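# Swing the oven's glass door fully open

## Task

Lower the oven's glass door until it is completely open. The oven must still be upright on its feet at the end, and neither arm may be in contact with the oven when you finish.

## Robot and tools

Robot: two arms, left_arm and right_arm, each ending in a two-finger gripper. Base poses in the scene frame: left_arm at (+0.016, +0.259, 0) m with quat_wxyz (+1.000, 0, 0, +0.016); right_arm at (+0.024, -0.322, 0) m with quat_wxyz (+1.000, 0, 0, -0.020). A camera stand is fixed behind the arms.

Frames. Scene frame: origin at table-top height halfway between the nominal bases, +z up, +x out over the table, left_arm on the +y side. Arm names do not match left or right in the images. Fixed cameras and the table use the scene frame. Each arm reports its hand pose, velocities, target and wrist camera in its own base frame. Offsets you send are along the axes of that arm's current Hand target. The fingers point along the gripper's +z and close along its y. end_effector_position, in metres, is the point between the pads, just under 1 cm behind the tips. Readings can be off by a few cm, more at long reach.

execute_actions(actions, cameras). actions is a list of actions. Each action is a table of at most 15 rows, and each row is one 1/30 s step. A table with fewer rows repeats its last row up to step 15. A row is always 14 numbers in [-1, 1], left_arm first: dx, dy, dz, rx, ry, rz, opening, then the same seven for right_arm. The six pose numbers are an offset, not a pose. Every row counts from the Hand target the arm had when that action began, not from the row before. Scale: 1.0 is 0.6 m of travel or 180 degrees of turn. rx, ry, rz form a single rotation vector. Sending the same offset again moves the arm further. Six zeros ask nothing new of that arm. Opening is absolute: +1 fully open (pad gap about 87 mm), 0 about 31-49 mm, -1 closed. Every call must give each gripper the opening you want, because a 0 there is a real command. Images come back only for an empty actions list or when cameras names them. Camera names: cam_high, cam_low (504x504), cam_left_wrist, cam_right_wrist (672x504). ["all"] shows every camera. An unknown name makes the call invalid.

move(target, speed, blend, opening_speed, blocking, cameras). target is either one 14-number row as above or a list of up to 15 rows. Every row is an offset from the Hand targets at the start of the move, not from the previous row. The gripper travels in a straight line and turns the short way. speed is the path's top speed in m/s, 0.002 to 2.9, default 0.25. Turning is capped at twice that value in rad/s. You can give one speed or one per row. blend, in m, rounds the corners of a list; 0, the default, stops at each row. opening_speed is how fast the opening changes, in scale units per second, at least 0.2. blocking=false returns after about 0.5 s while the motion continues. A move is capped at 10 s. Paths do not avoid obstacles or the other arm. Faster moves stray more and hit harder. A target set beyond a contact point presses harder.

wait(seconds) lets the scene run for 0 to 3600 s without new commands. It returns early if a running move ends. stop() brakes a running move. zoom_image(camera, region) enlarges part of the newest image from one camera. region is [x0, y0, x1, y1] in image pixels from the top-left, at most 504 by 504. finished_scene(scene) ends the scene, 1 to 3, and cannot be undone. After ending scene 1, make no further calls in that reply.

Results contain, per arm: Hand target (the last commanded pose after clipping, which is the base for the next offset), end_effector_position and end_effector_quat_wxyz, Joint positions (six joints, then the gripper on a 0 closed to 1 open scale), Joint velocities (may read "within noise" or be omitted), joint torques, grip_measured, and Tool commands. A move also adds a "move:" line. It gives the ending (done means at rest within 10 mm and 2 degrees; otherwise off_target, moving, held or fault) and the limits that acted (paced = the pose was clipped, held = steps were withheld). MOTOR HOT appears at 75 °C. At 90 °C an OVER-TEMPERATURE FAULT folds that arm away for the rest of the scene.

Behaviour to expect. Each step clips the commanded orientation to within 40 degrees of the measured one. Friction and gravity often leave the gripper short, low or tilted. Check it after each motion. The next execute_actions call, even with all zeros, requests the target again; otherwise send the remaining gap as an offset. A blocked arm keeps pushing until you command it back past its gripper. Joint ranges (rad): waist -2.618 to 3.054, shoulder 0 to 3.142, elbow 0 to 3.142 (straight at 2.901), wrist pitch and yaw -1.571 to 1.571, wrist roll -2.094 to 2.094.

Avoid: letting the door slam or drop freely, knocking or tipping the oven, hitting fixed or heavy things hard, and pushing objects off the table. Also avoid any contact between the two arms, contact between a wrist-camera cable and anything, and paths that pass near an arm's own base, which can whip the elbow round. Do not hold a stretched or straining pose for long, because motors heat up. Before finishing, back both grippers clear of the oven.

Each tool is called after "Emit:" as name([rows], argument=value, ...), one row to a line, values as JSON.

## Session

Emit:
execute_actions(actions=[])

Scene clock: 0.00 s.
left_arm: end_effector_position=(+0.1831, -0.0876, +0.3247) grip_measured=+1.000 end_effector_quat_wxyz=(+0.498, +0.020, +0.866, -0.044) | right_arm: end_effector_position=(+0.1785, +0.1630, +0.2666) grip_measured=+1.000 end_effector_quat_wxyz=(+0.492, +0.075, +0.804, +0.326)
Joint positions: left_arm=[-0.926 0.885 1.429 -1.243 -0.682 -0.553 1] | right_arm=[0.898 0.547 0.822 -0.609 0.385 0.809 1]
Joint velocities: within noise
Joint torques (N m): no reading
Heat: left arm: 27 °C; right arm: 26 °C.
Hand target: left_arm +0.1834, -0.0878, +0.3276; +0.501, +0.018, +0.864, -0.047 | right_arm +0.1795, +0.1640, +0.2749; +0.497, +0.077, +0.797, +0.334
Tool commands: left_gripper/opening=+1.0 right_gripper/opening=+1.0
camera_calibration:
cam_left_wrist: T_world_to_cam=[[-0.09039, -0.99507, 0.0408, -0.08405], [-0.98351, 0.08275, -0.1608, 0.25876], [0.15663, -0.05466, -0.98614, 0.43543]] pos_world=[0.1787, -0.08124, 0.47443]
cam_right_wrist: T_world_to_cam=[[0.21207, -0.78273, -0.58511, 0.24374], [-0.96413, -0.06978, -0.2561, 0.27459], [0.15963, 0.61843, -0.76945, 0.21931]] pos_world=[0.17804, 0.07432, 0.38168]

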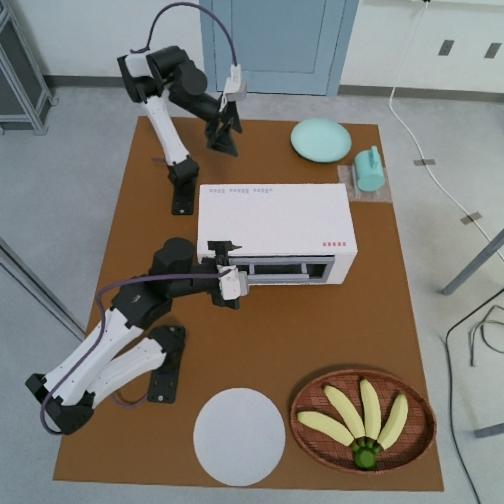

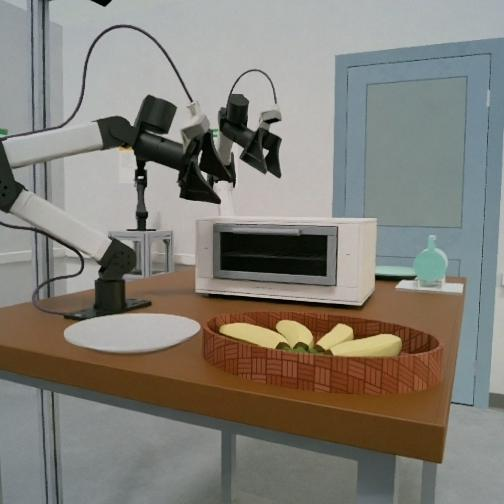

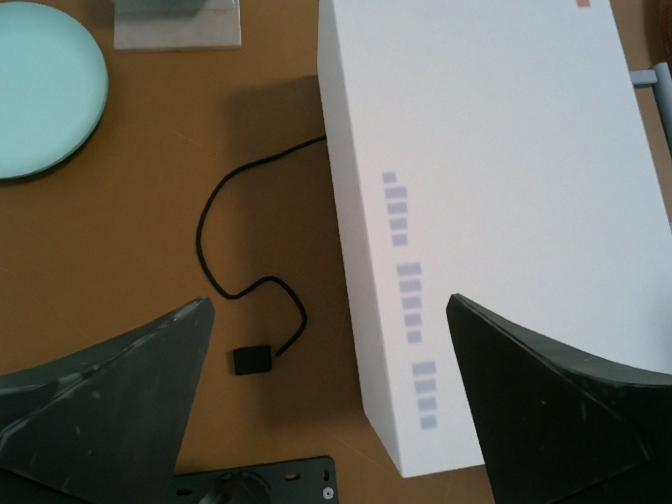

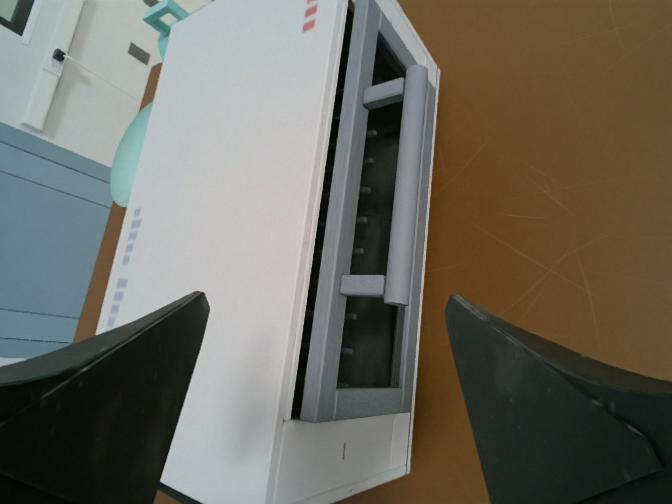

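Emit:
zoom_image(camera="cam_low", region=[180, 200, 390, 310])

Emit:
zoom_image(camera="cam_high", region=[180, 170, 370, 310])

Scaled by 2.400 from the camera's image (finer frame: 720x720).

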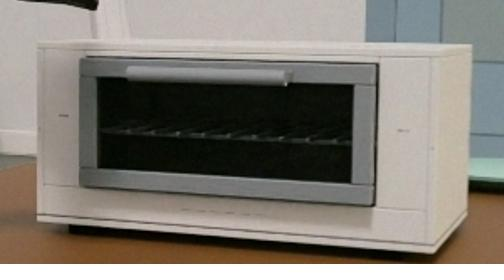

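Scaled by 2.653 from the camera's image (finer frame: 720x720).

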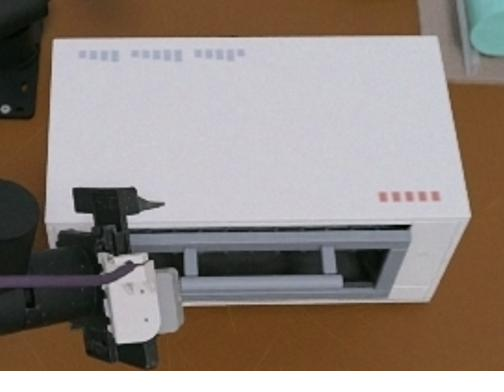

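Emit:
move(target=[0,0,0,0,0,0,1,-0.0362,-0.0135,0.154,0.2134,0.3497,-0.0767,-0.3], speed=0.5, cameras=["all"])

Scene clock: 37.47 s.
left_arm: end_effector_position=(+0.1831, -0.0876, +0.3247) grip_measured=+1.000 end_effector_quat_wxyz=(+0.498, +0.020, +0.866, -0.044) | right_arm: end_effector_position=(+0.2666, +0.1884, +0.2562) grip_measured=-0.300 end_effector_quat_wxyz=(+0.129, -0.032, +0.988, +0.082)
Joint positions: left_arm=[-0.926 0.885 1.429 -1.243 -0.682 -0.553 1] | right_arm=[0.547 1.764 2.076 -1.576 -0.016 0.484 0.35]
Joint torques (N m): left_arm=[-0.16 0.28 5.12 1.6 -0.17 0.02] | right_arm=[-0.27 -6.35 7.61 0.85 -0.03 -0.25]
Heat: left arm: 30 °C; right arm: 28 °C.
Hand target: left_arm +0.1834, -0.0878, +0.3276; +0.501, +0.018, +0.864, -0.047 | right_arm +0.2700, +0.1900, +0.2599; +0.000, -0.043, +0.999, +0.000
Off the commanded pose: left_arm 0.003 m, 1 deg | right_arm 0.005 m, 18 deg.
joint sent to its limit (right arm) — joint 4 (wrist pitch), lower limit. The joint targets are off in orientation, not in position.
move: off_target (right_arm)
cam_left_wrist: T_world_to_cam=[[-0.09039, -0.99507, 0.0408, -0.08405], [-0.98351, 0.08275, -0.1608, 0.25876], [0.15663, -0.05466, -0.98614, 0.43543]] pos_world=[0.1787, -0.08124, 0.47443]
cam_right_wrist: T_world_to_cam=[[0.10453, -0.9828, -0.15225, 0.19422], [-0.81265, -0.17265, 0.55659, 0.12938], [-0.57331, 0.06554, -0.81671, 0.49326]] pos_world=[0.36763, 0.18088, 0.36041]

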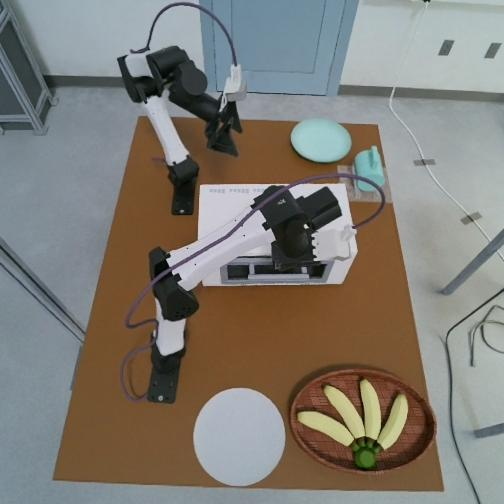

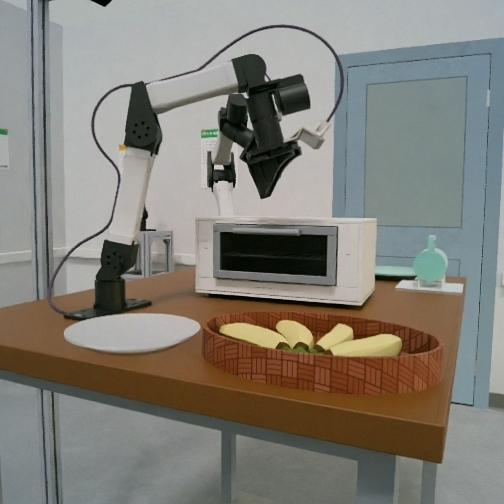

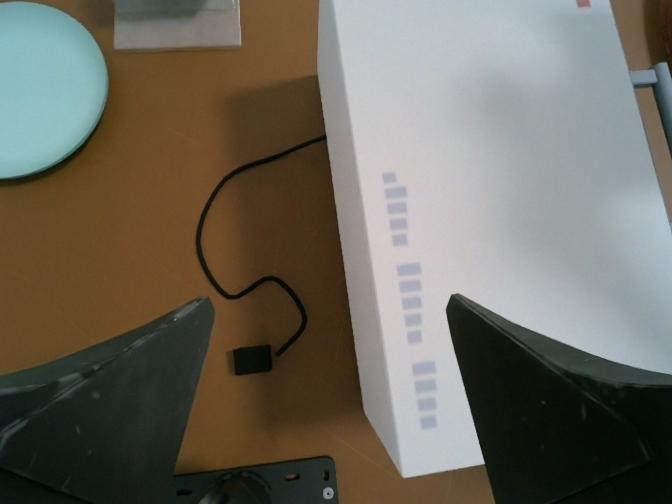

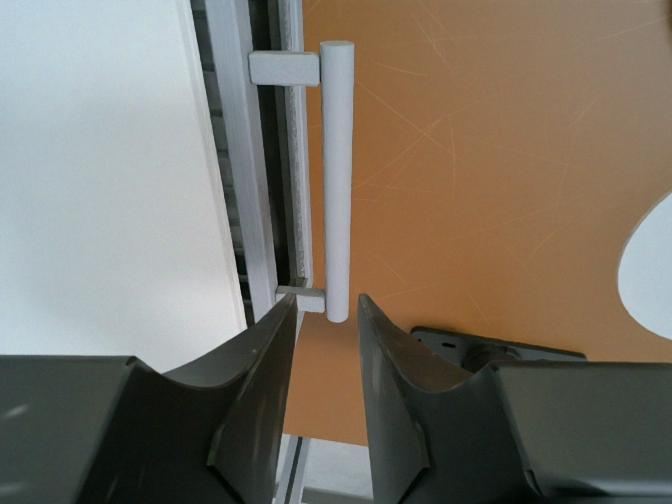

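Emit:
move(target=[0,0,0,0,0,0,1,0.0067,0.0107,0.09,-0.049,-0.085,0.007,-0.3], speed=0.3, cameras=["cam_right_wrist"])

Scene clock: 50.03 s.
left_arm: end_effector_position=(+0.1831, -0.0876, +0.3247) grip_measured=+1.000 end_effector_quat_wxyz=(+0.498, +0.020, +0.866, -0.044) | right_arm: end_effector_position=(+0.2649, +0.1944, +0.1947) grip_measured=-0.300 end_effector_quat_wxyz=(+0.106, -0.036, +0.991, +0.071)
Joint positions: left_arm=[-0.926 0.885 1.429 -1.243 -0.682 -0.553 1] | right_arm=[0.564 1.715 1.757 -1.357 -0.016 0.495 0.35]
Joint torques (N m): left_arm=[-0.2 0.35 5.15 1.6 -0.13 0.04] | right_arm=[0.66 -11.19 5.67 0.98 0.12 0]
Heat: left arm: 30 °C; right arm: 29 °C.
Hand target: left_arm +0.1834, -0.0878, +0.3276; +0.501, +0.018, +0.864, -0.047 | right_arm +0.2654, +0.1960, +0.2058; +0.130, -0.032, +0.988, +0.082
Off the commanded pose: left_arm 0.003 m, 1 deg | right_arm 0.011 m, 3 deg.
move: off_target (right_arm)
cam_right_wrist: T_world_to_cam=[[0.1049, -0.98555, -0.13301, 0.18769], [-0.7856, -0.16413, 0.59657, 0.14662], [-0.60978, 0.04191, -0.79146, 0.45104]] pos_world=[0.37053, 0.19014, 0.29447]

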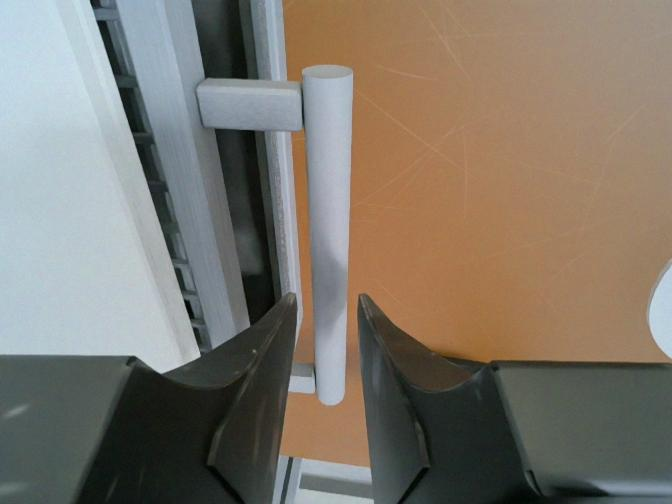

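Emit:
move([
  [0,0,0,0,0,0,1,0.0114,-0.0067,0.0413,0,0,0,-0.3],
  [0,0,0,0,0,0,1,0.0114,-0.0067,0.0413,0,0,0,-0.75],
], speed=0.15, opening_speed=0.7, cameras=["cam_right_wrist"])

Scene clock: 55.40 s.
left_arm: end_effector_position=(+0.1831, -0.0876, +0.3247) grip_measured=+1.000 end_effector_quat_wxyz=(+0.498, +0.020, +0.866, -0.044) | right_arm: end_effector_position=(+0.2649, +0.1950, +0.1683) grip_measured=-0.491 end_effector_quat_wxyz=(+0.107, -0.035, +0.991, +0.072)
Joint positions: left_arm=[-0.926 0.885 1.429 -1.243 -0.682 -0.553 1] | right_arm=[0.566 1.689 1.62 -1.242 -0.016 0.497 0.255]
Joint torques (N m): left_arm=[-0.21 0.49 5.22 1.59 -0.14 0.02] | right_arm=[0.44 -11.26 5.71 0.96 0.13 -0.03]
Heat: left arm: 30 °C; right arm: 29 °C.
Hand target: left_arm +0.1834, -0.0878, +0.3276; +0.501, +0.018, +0.864, -0.047 | right_arm +0.2654, +0.1959, +0.1798; +0.130, -0.032, +0.988, +0.082
Off the commanded pose: left_arm 0.003 m, 1 deg | right_arm 0.012 m, 3 deg.
move: off_target (right_arm); target 2's new opening was sent with right_arm's hand 0.012 m and 3 deg from that target
cam_right_wrist: T_world_to_cam=[[0.1045, -0.98534, -0.13484, 0.18513], [-0.78706, -0.16482, 0.59445, 0.16331], [-0.60796, 0.04401, -0.79274, 0.42939]] pos_world=[0.37023, 0.19044, 0.26828]

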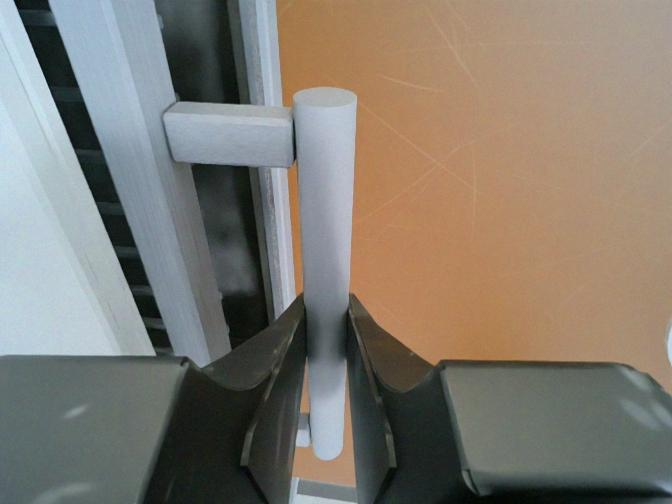

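Emit:
move([
  [0,0,0,0,0,0,1,0.0048,-0.0605,0.0242,-0.0535,0.0017,0.015,-0.75],
  [0,0,0,0,0,0,1,0.0153,-0.1075,0.0672,-0.1339,0.0043,0.0375,-0.75],
], speed=0.15, blend=[0.015,0], cameras=["all"])

Scene clock: 73.07 s.
left_arm: end_effector_position=(+0.1831, -0.0876, +0.3247) grip_measured=+1.000 end_effector_quat_wxyz=(+0.498, +0.020, +0.866, -0.044) | right_arm: end_effector_position=(+0.2721, +0.1445, +0.1213) grip_measured=-0.491 end_effector_quat_wxyz=(+0.097, -0.008, +0.951, +0.294)
Joint positions: left_arm=[-0.926 0.885 1.429 -1.243 -0.682 -0.553 1] | right_arm=[0.156 1.541 1.157 -0.87 -0.554 0.231 0.254]
Joint torques (N m): left_arm=[-0.23 0.31 5.2 1.61 -0.15 0.04] | right_arm=[-1.43 -9.31 6.08 0.76 -0.22 -0.15]
Heat: left arm: 31 °C; right arm: 31 °C.
Hand target: left_arm +0.1834, -0.0878, +0.3276; +0.501, +0.018, +0.864, -0.047 | right_arm +0.2722, +0.1389, +0.1290; +0.109, -0.001, +0.950, +0.294
Off the commanded pose: left_arm 0.003 m, 1 deg | right_arm 0.010 m, 2 deg.
move: done
cam_left_wrist: T_world_to_cam=[[-0.09039, -0.99507, 0.0408, -0.08405], [-0.98351, 0.08275, -0.1608, 0.25876], [0.15663, -0.05466, -0.98614, 0.43543]] pos_world=[0.1787, -0.08124, 0.47443]
cam_right_wrist: T_world_to_cam=[[0.0909, -0.82557, -0.55693, 0.16004], [-0.77061, -0.41254, 0.48576, 0.23307], [-0.63079, 0.38502, -0.6737, 0.34122]] pos_world=[0.3803, 0.0969, 0.20579]

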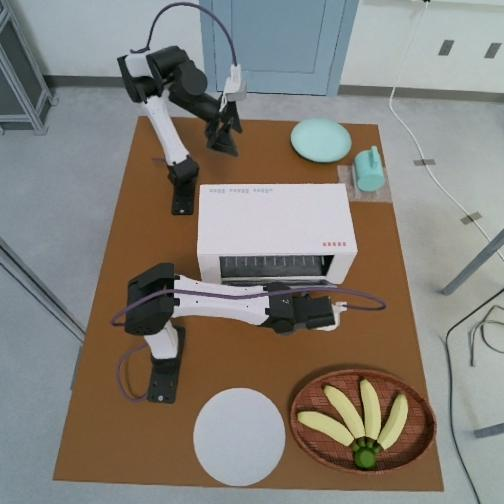

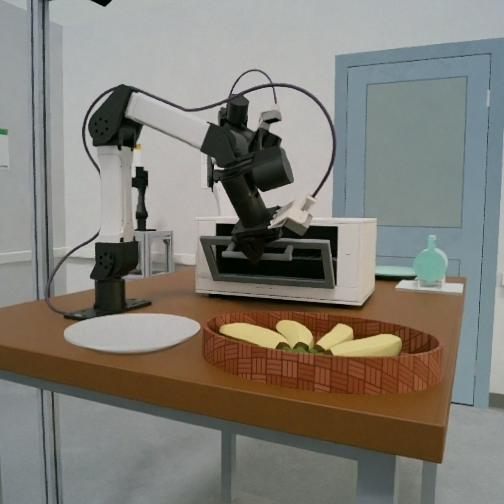

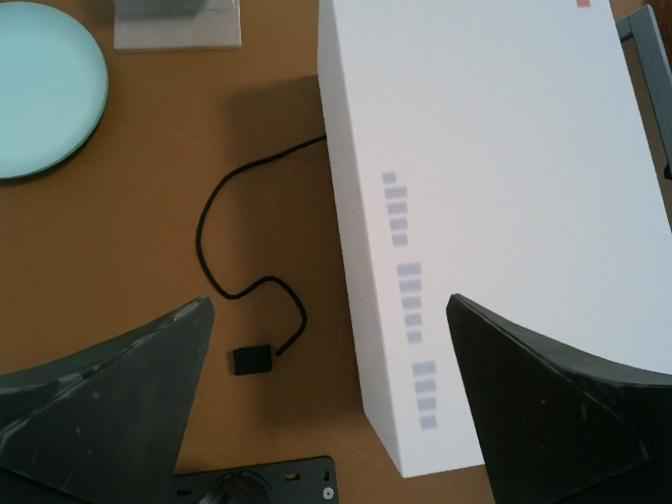

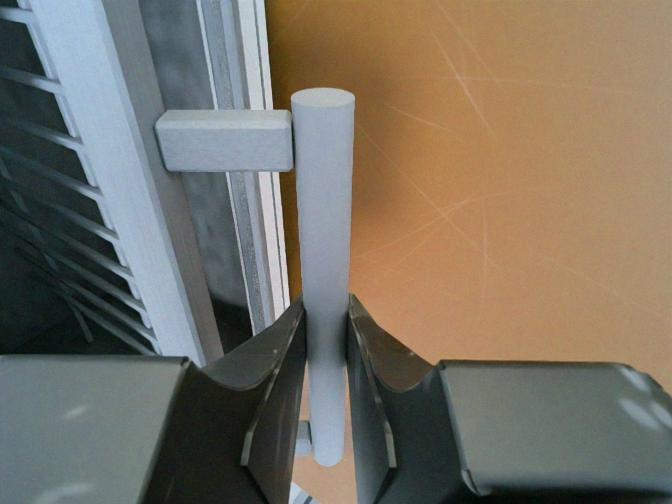

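Emit:
move([
  [0,0,0,0,0,0,1,0.0122,-0.0603,0.0505,-0.107,0.0035,0.03,-0.75],
  [0,0,0,0,0,0,1,0.0122,-0.0603,0.0505,-0.107,0.0035,0.03,-0.3],
], speed=0.15, opening_speed=0.6, cameras=["cam_low","cam_right_wrist","cam_high"])

Scene clock: 82.03 s.
left_arm: end_effector_position=(+0.1831, -0.0876, +0.3247) grip_measured=+1.000 end_effector_quat_wxyz=(+0.498, +0.020, +0.866, -0.044) | right_arm: end_effector_position=(+0.2747, +0.1261, +0.0832) grip_measured=-0.301 end_effector_quat_wxyz=(+0.092, +0.020, +0.889, +0.448)
Joint positions: left_arm=[-0.926 0.885 1.429 -1.243 -0.682 -0.553 1] | right_arm=[-0.063 1.655 0.95 -0.642 -0.932 0.095 0.35]
Joint torques (N m): left_arm=[-0.03 0.24 5.2 1.61 -0.15 0.04] | right_arm=[-0.28 -5.96 5.23 0.65 -0.51 -0.18]
Heat: left arm: 31 °C; right arm: 31 °C.
Hand target: left_arm +0.1834, -0.0878, +0.3276; +0.501, +0.018, +0.864, -0.047 | right_arm +0.2736, +0.1264, +0.0830; +0.088, +0.023, +0.887, +0.453
Off the commanded pose: left_arm 0.003 m, 1 deg | right_arm 0.001 m, 1 deg.
move: done
cam_right_wrist: T_world_to_cam=[[0.0659, -0.59719, -0.79939, 0.12168], [-0.77344, -0.53673, 0.33721, 0.27487], [-0.63044, 0.59606, -0.49726, 0.28292]] pos_world=[0.38294, 0.05156, 0.14527]
Images, in order (width x height): cam_high 504x504, cam_low 504x504, cam_right_wrist 672x504.

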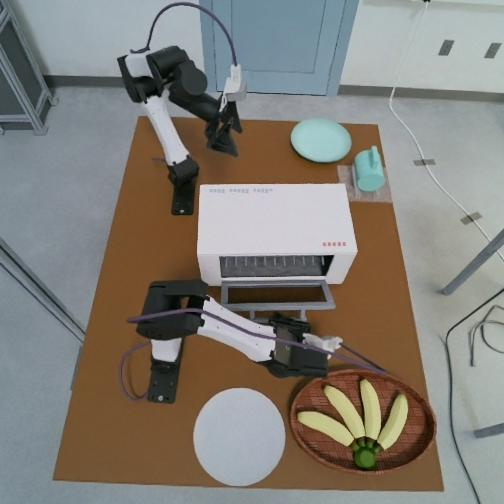

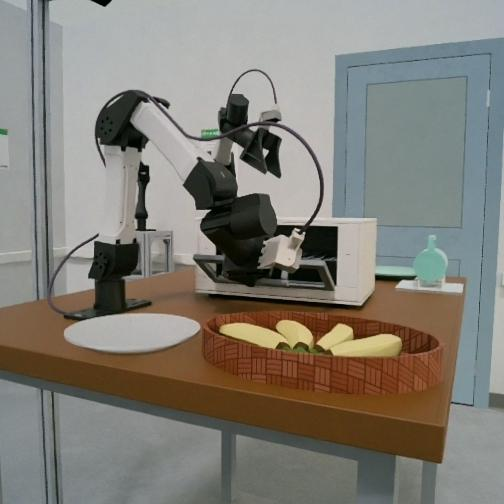

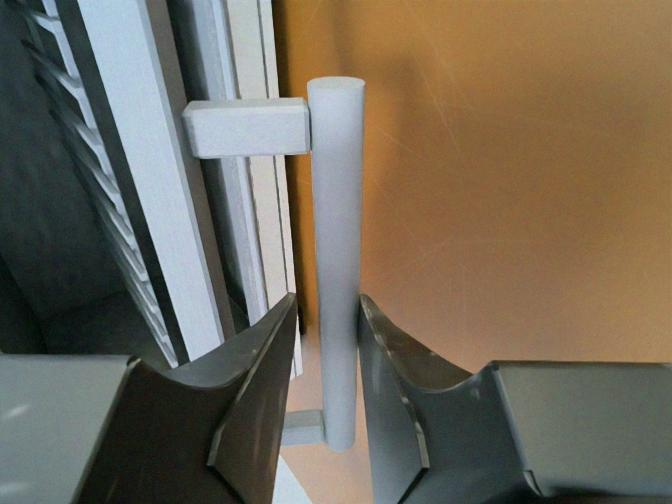

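Emit:
move(target=[0,0,0,0,0,0,1,0,-0.0133,0,0,0,0,-0.3], speed=0.1, cameras=["cam_right_wrist"])

Scene clock: 85.43 s.
left_arm: end_effector_position=(+0.1831, -0.0876, +0.3247) grip_measured=+1.000 end_effector_quat_wxyz=(+0.498, +0.020, +0.866, -0.044) | right_arm: end_effector_position=(+0.2738, +0.1217, +0.0765) grip_measured=-0.300 end_effector_quat_wxyz=(+0.089, +0.025, +0.890, +0.447)
Joint positions: left_arm=[-0.926 0.885 1.429 -1.243 -0.682 -0.553 1] | right_arm=[-0.079 1.673 0.943 -0.642 -0.932 0.077 0.35]
Joint torques (N m): left_arm=[-0.21 0.44 5.2 1.62 -0.13 0.04] | right_arm=[-0.38 -5.98 5.42 0.69 -0.53 -0.28]
Heat: left arm: 32 °C; right arm: 31 °C.
Hand target: left_arm +0.1834, -0.0878, +0.3276; +0.501, +0.018, +0.864, -0.047 | right_arm +0.2740, +0.1218, +0.0766; +0.088, +0.023, +0.887, +0.453
Off the commanded pose: left_arm 0.003 m, 1 deg | right_arm 0.000 m, 1 deg.
move: done
cam_right_wrist: T_world_to_cam=[[0.054, -0.59866, -0.79918, 0.11721], [-0.77216, -0.5325, 0.34671, 0.27248], [-0.63313, 0.59838, -0.49102, 0.28159]] pos_world=[0.38235, 0.04676, 0.13747]

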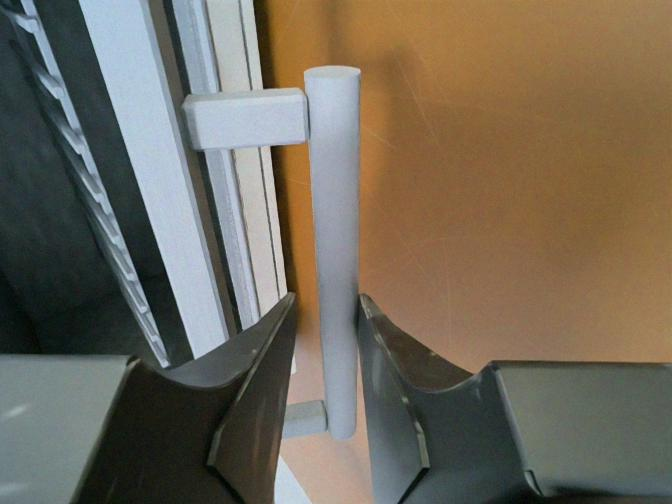

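Emit:
move(target=[0,0,0,0,0,0,1,0.0056,-0.0337,0.024,0,0,0,-0.3], speed=0.1, cameras=["cam_right_wrist","cam_low","cam_high"])

Emit:
zoom_image(camera="cam_low", region=[180, 200, 390, 350])

Scene clock: 97.93 s.
left_arm: end_effector_position=(+0.1831, -0.0876, +0.3247) grip_measured=+1.000 end_effector_quat_wxyz=(+0.498, +0.020, +0.866, -0.044) | right_arm: end_effector_position=(+0.2694, +0.1217, +0.0512) grip_measured=-0.300 end_effector_quat_wxyz=(+0.078, +0.030, +0.891, +0.447)
Joint positions: left_arm=[-0.926 0.885 1.429 -1.243 -0.682 -0.553 1] | right_arm=[-0.079 1.728 0.89 -0.56 -0.93 0.075 0.35]
Joint torques (N m): left_arm=[-0.16 0.36 5.2 1.61 -0.15 0.03] | right_arm=[-0.36 -6.16 5.05 0.88 -0.56 -0.29]
Heat: left arm: 32 °C; right arm: 30 °C.
Hand target: left_arm +0.1834, -0.0878, +0.3276; +0.501, +0.018, +0.864, -0.047 | right_arm +0.2739, +0.1218, +0.0515; +0.088, +0.024, +0.887, +0.453
Off the commanded pose: left_arm 0.003 m, 1 deg | right_arm 0.005 m, 2 deg.
move: done
cam_right_wrist: T_world_to_cam=[[0.03564, -0.59909, -0.79989, 0.10226], [-0.76304, -0.53319, 0.36535, 0.27454], [-0.64536, 0.59733, -0.47613, 0.269]] pos_world=[0.37945, 0.04696, 0.10957]
Images, in order (width x height): cam_high 504x504, cam_low 504x504, cam_right_wrist 672x504.

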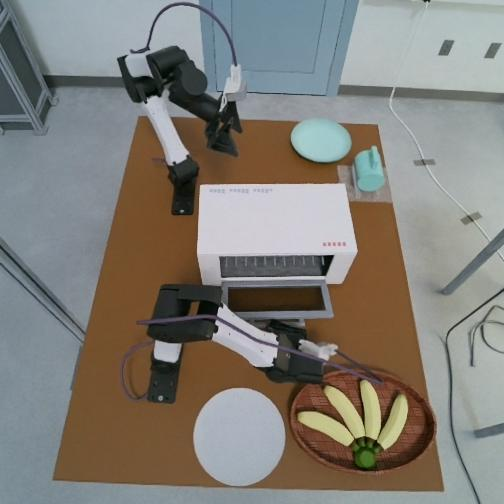

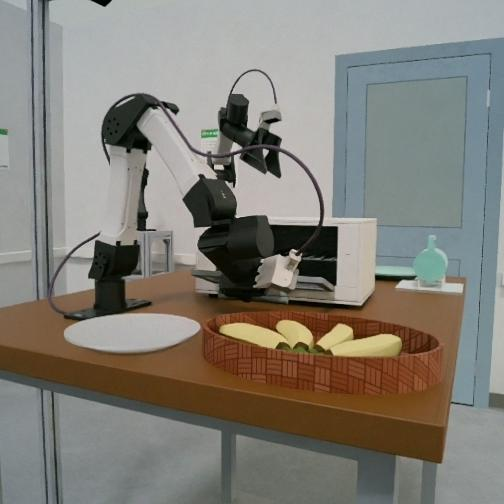

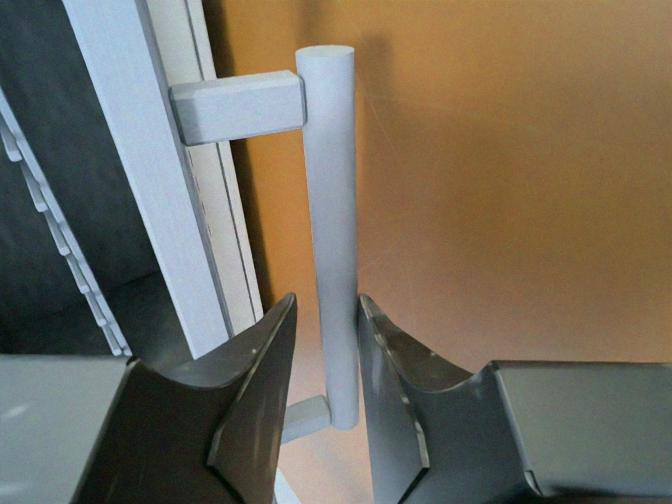

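Scaled by 2.400 from the camera's image (finer frame: 720x720).

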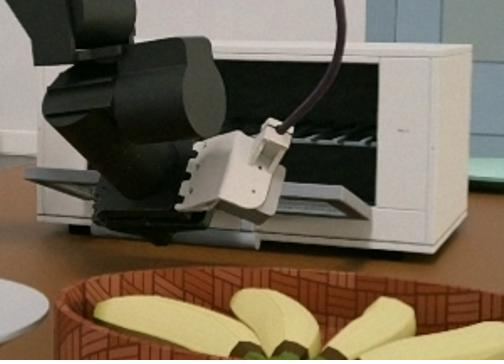

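Emit:
move(target=[0,0,0,0,0,0,1,0.0034,-0.0205,0.0145,0,0,0,-0.3], speed=0.1, cameras=["cam_right_wrist","cam_low"])

Emit:
zoom_image(camera="cam_low", region=[180, 200, 390, 350])

Scene clock: 101.93 s.
left_arm: end_effector_position=(+0.1831, -0.0876, +0.3247) grip_measured=+1.000 end_effector_quat_wxyz=(+0.498, +0.020, +0.866, -0.044) | right_arm: end_effector_position=(+0.2696, +0.1216, +0.0359) grip_measured=-0.300 end_effector_quat_wxyz=(+0.078, +0.030, +0.891, +0.446)
Joint positions: left_arm=[-0.926 0.885 1.429 -1.243 -0.682 -0.553 1] | right_arm=[-0.079 1.766 0.862 -0.495 -0.929 0.074 0.35]
Joint torques (N m): left_arm=[-0.14 0.27 5.14 1.61 -0.14 0.03] | right_arm=[-0.4 -6.2 4.9 0.86 -0.57 -0.25]
Heat: left arm: 32 °C; right arm: 30 °C.
Hand target: left_arm +0.1834, -0.0878, +0.3276; +0.501, +0.018, +0.864, -0.047 | right_arm +0.2739, +0.1217, +0.0363; +0.088, +0.023, +0.887, +0.453
Off the commanded pose: left_arm 0.003 m, 1 deg | right_arm 0.004 m, 2 deg.
move: done
cam_right_wrist: T_world_to_cam=[[0.03582, -0.59978, -0.79936, 0.08994], [-0.76308, -0.53292, 0.36567, 0.28017], [-0.64531, 0.59687, -0.47677, 0.26201]] pos_world=[0.37965, 0.04686, 0.09437]
Images, in order (width x height): cam_low 504x504, cam_right_wrist 672x504.

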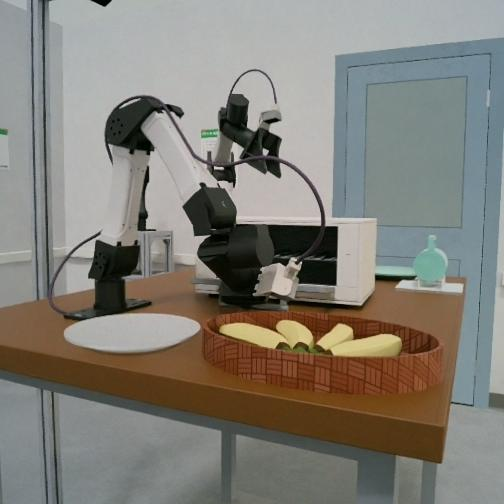

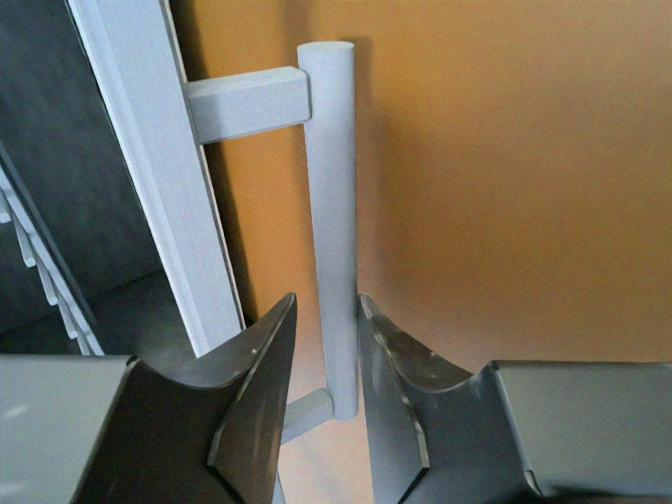

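Scaled by 2.400 from the camera's image (finer frame: 720x720).

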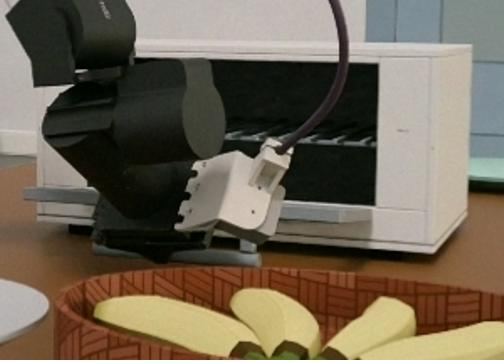

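Emit:
move(target=[0,0,0,0,0,0,1,0.0018,-0.011,0.0077,0,0,0,-0.3], speed=0.06, cameras=["cam_right_wrist","cam_low"])

Emit:
zoom_image(camera="cam_low", region=[180, 200, 390, 350])

Scene clock: 105.47 s.
left_arm: end_effector_position=(+0.1831, -0.0876, +0.3247) grip_measured=+1.000 end_effector_quat_wxyz=(+0.498, +0.020, +0.866, -0.044) | right_arm: end_effector_position=(+0.2710, +0.1212, +0.0284) grip_measured=-0.300 end_effector_quat_wxyz=(+0.080, +0.029, +0.891, +0.446)
Joint positions: left_arm=[-0.926 0.885 1.429 -1.243 -0.682 -0.553 1] | right_arm=[-0.08 1.787 0.851 -0.457 -0.929 0.074 0.35]
Joint torques (N m): left_arm=[-0.27 0.43 5.27 1.6 -0.12 0.05] | right_arm=[-0.25 -6.26 4.64 0.84 -0.56 -0.29]
Heat: left arm: 32 °C; right arm: 30 °C.
Hand target: left_arm +0.1834, -0.0878, +0.3276; +0.501, +0.018, +0.864, -0.047 | right_arm +0.2740, +0.1216, +0.0282; +0.088, +0.024, +0.887, +0.453
Off the commanded pose: left_arm 0.003 m, 1 deg | right_arm 0.003 m, 1 deg.
move: done
cam_right_wrist: T_world_to_cam=[[0.03936, -0.60015, -0.79892, 0.08272], [-0.76564, -0.53187, 0.36182, 0.28445], [-0.64206, 0.59744, -0.48044, 0.25873]] pos_world=[0.38065, 0.04636, 0.08747]
Images, in order (width x height): cam_low 504x504, cam_right_wrist 672x504.

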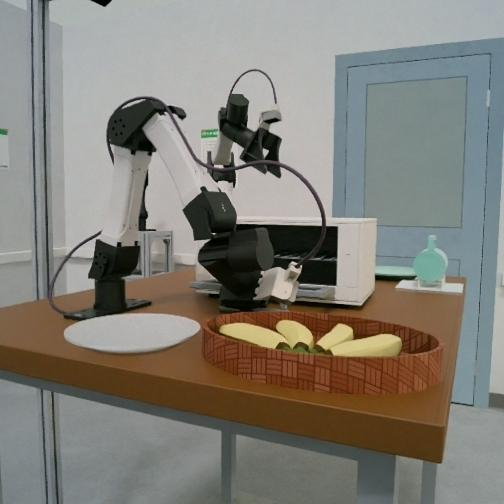

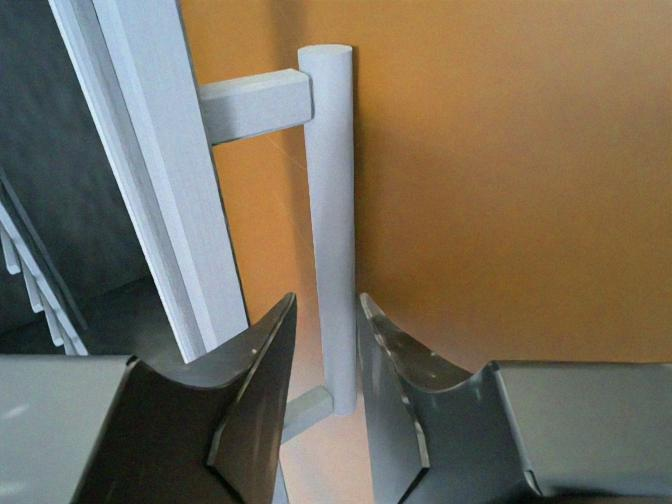

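Scaled by 2.400 from the camera's image (finer frame: 720x720).

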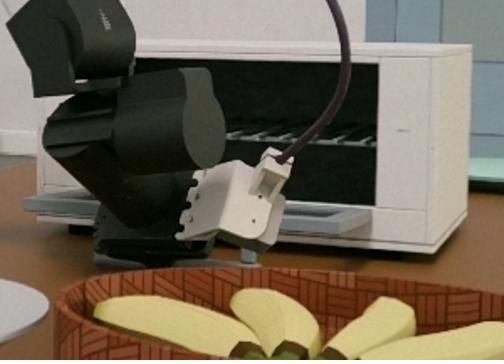

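Emit:
move([
  [0,0,0,0,0,0,1,0,0.002,-0.06,0,0,0,-0.3],
  [0,0,0,0,0,0,1,0,0.002,-0.14,0,0,0,-0.3],
], speed=[0.08,0.2], blend=[0.01,0], cameras=["all"])

Emit:
zoom_image(camera="cam_low", region=[180, 200, 390, 350])

Scene clock: 110.70 s.
left_arm: end_effector_position=(+0.1831, -0.0876, +0.3247) grip_measured=+1.000 end_effector_quat_wxyz=(+0.498, +0.020, +0.866, -0.044) | right_arm: end_effector_position=(+0.2528, +0.0576, +0.0741) grip_measured=-0.300 end_effector_quat_wxyz=(+0.078, +0.030, +0.889, +0.450)
Joint positions: left_arm=[-0.926 0.885 1.429 -1.243 -0.682 -0.553 1] | right_arm=[-0.318 1.753 1.022 -0.996 -0.94 -0.331 0.35]
Joint torques (N m): left_arm=[-0.13 0.35 5.24 1.59 -0.15 0.02] | right_arm=[-0.49 -5.97 6.98 0.03 -0.53 -0.35]
Heat: left arm: 32 °C; right arm: 30 °C.
Hand target: left_arm +0.1834, -0.0878, +0.3276; +0.501, +0.018, +0.864, -0.047 | right_arm +0.2590, +0.0552, +0.0773; +0.088, +0.024, +0.887, +0.453
Off the commanded pose: left_arm 0.003 m, 1 deg | right_arm 0.008 m, 1 deg.
move: done
cam_left_wrist: T_world_to_cam=[[-0.09039, -0.99507, 0.0408, -0.08405], [-0.98351, 0.08275, -0.1608, 0.25876], [0.15663, -0.05466, -0.98614, 0.43543]] pos_world=[0.1787, -0.08124, 0.47443]
cam_right_wrist: T_world_to_cam=[[0.03664, -0.59279, -0.80452, 0.0825], [-0.76316, -0.53635, 0.36044, 0.21993], [-0.64517, 0.60077, -0.47204, 0.30694]] pos_world=[0.36285, -0.01754, 0.13199]

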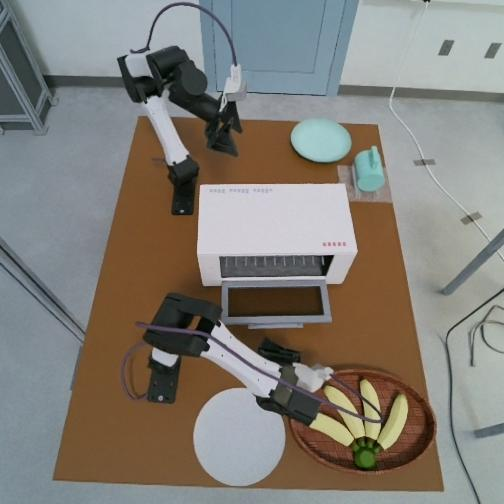

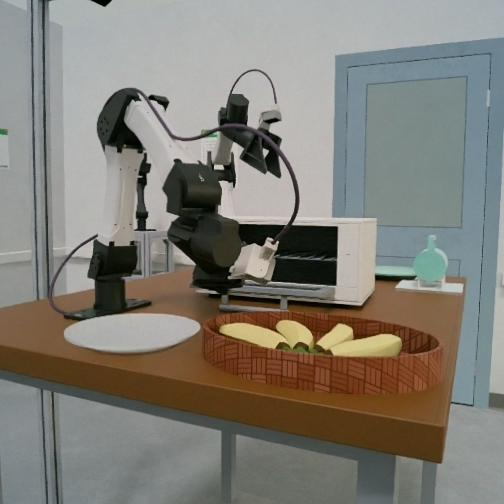

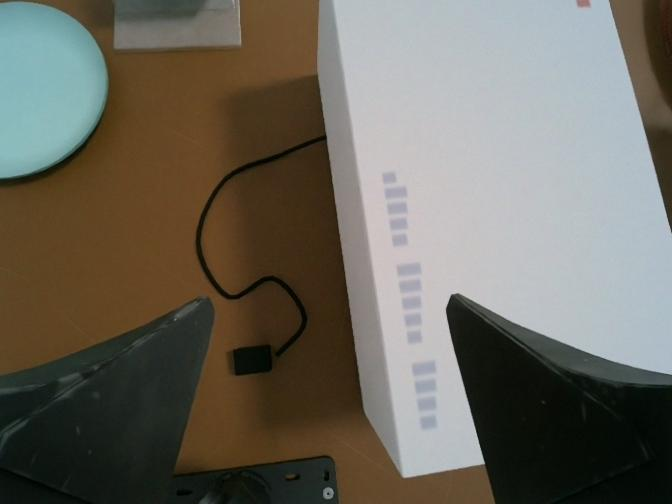

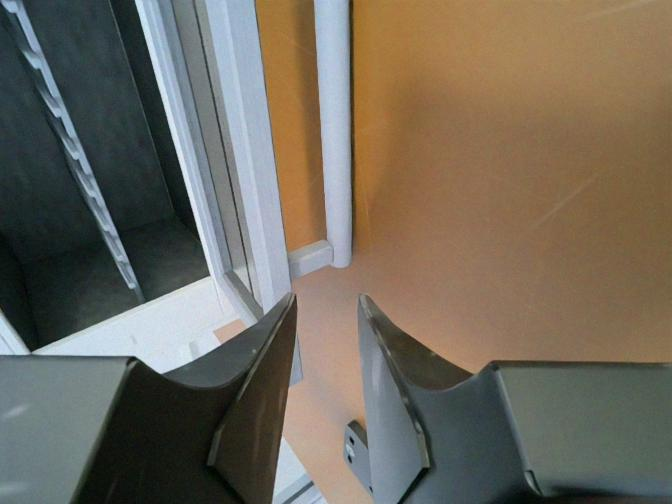

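Scaled by 2.400 from the camera's image (finer frame: 720x720).

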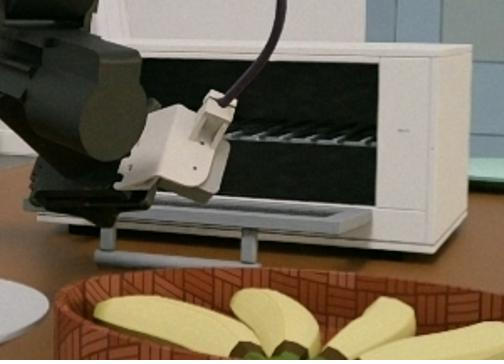

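Emit:
finished_scene(scene=2)

The scene is finished: the task was done.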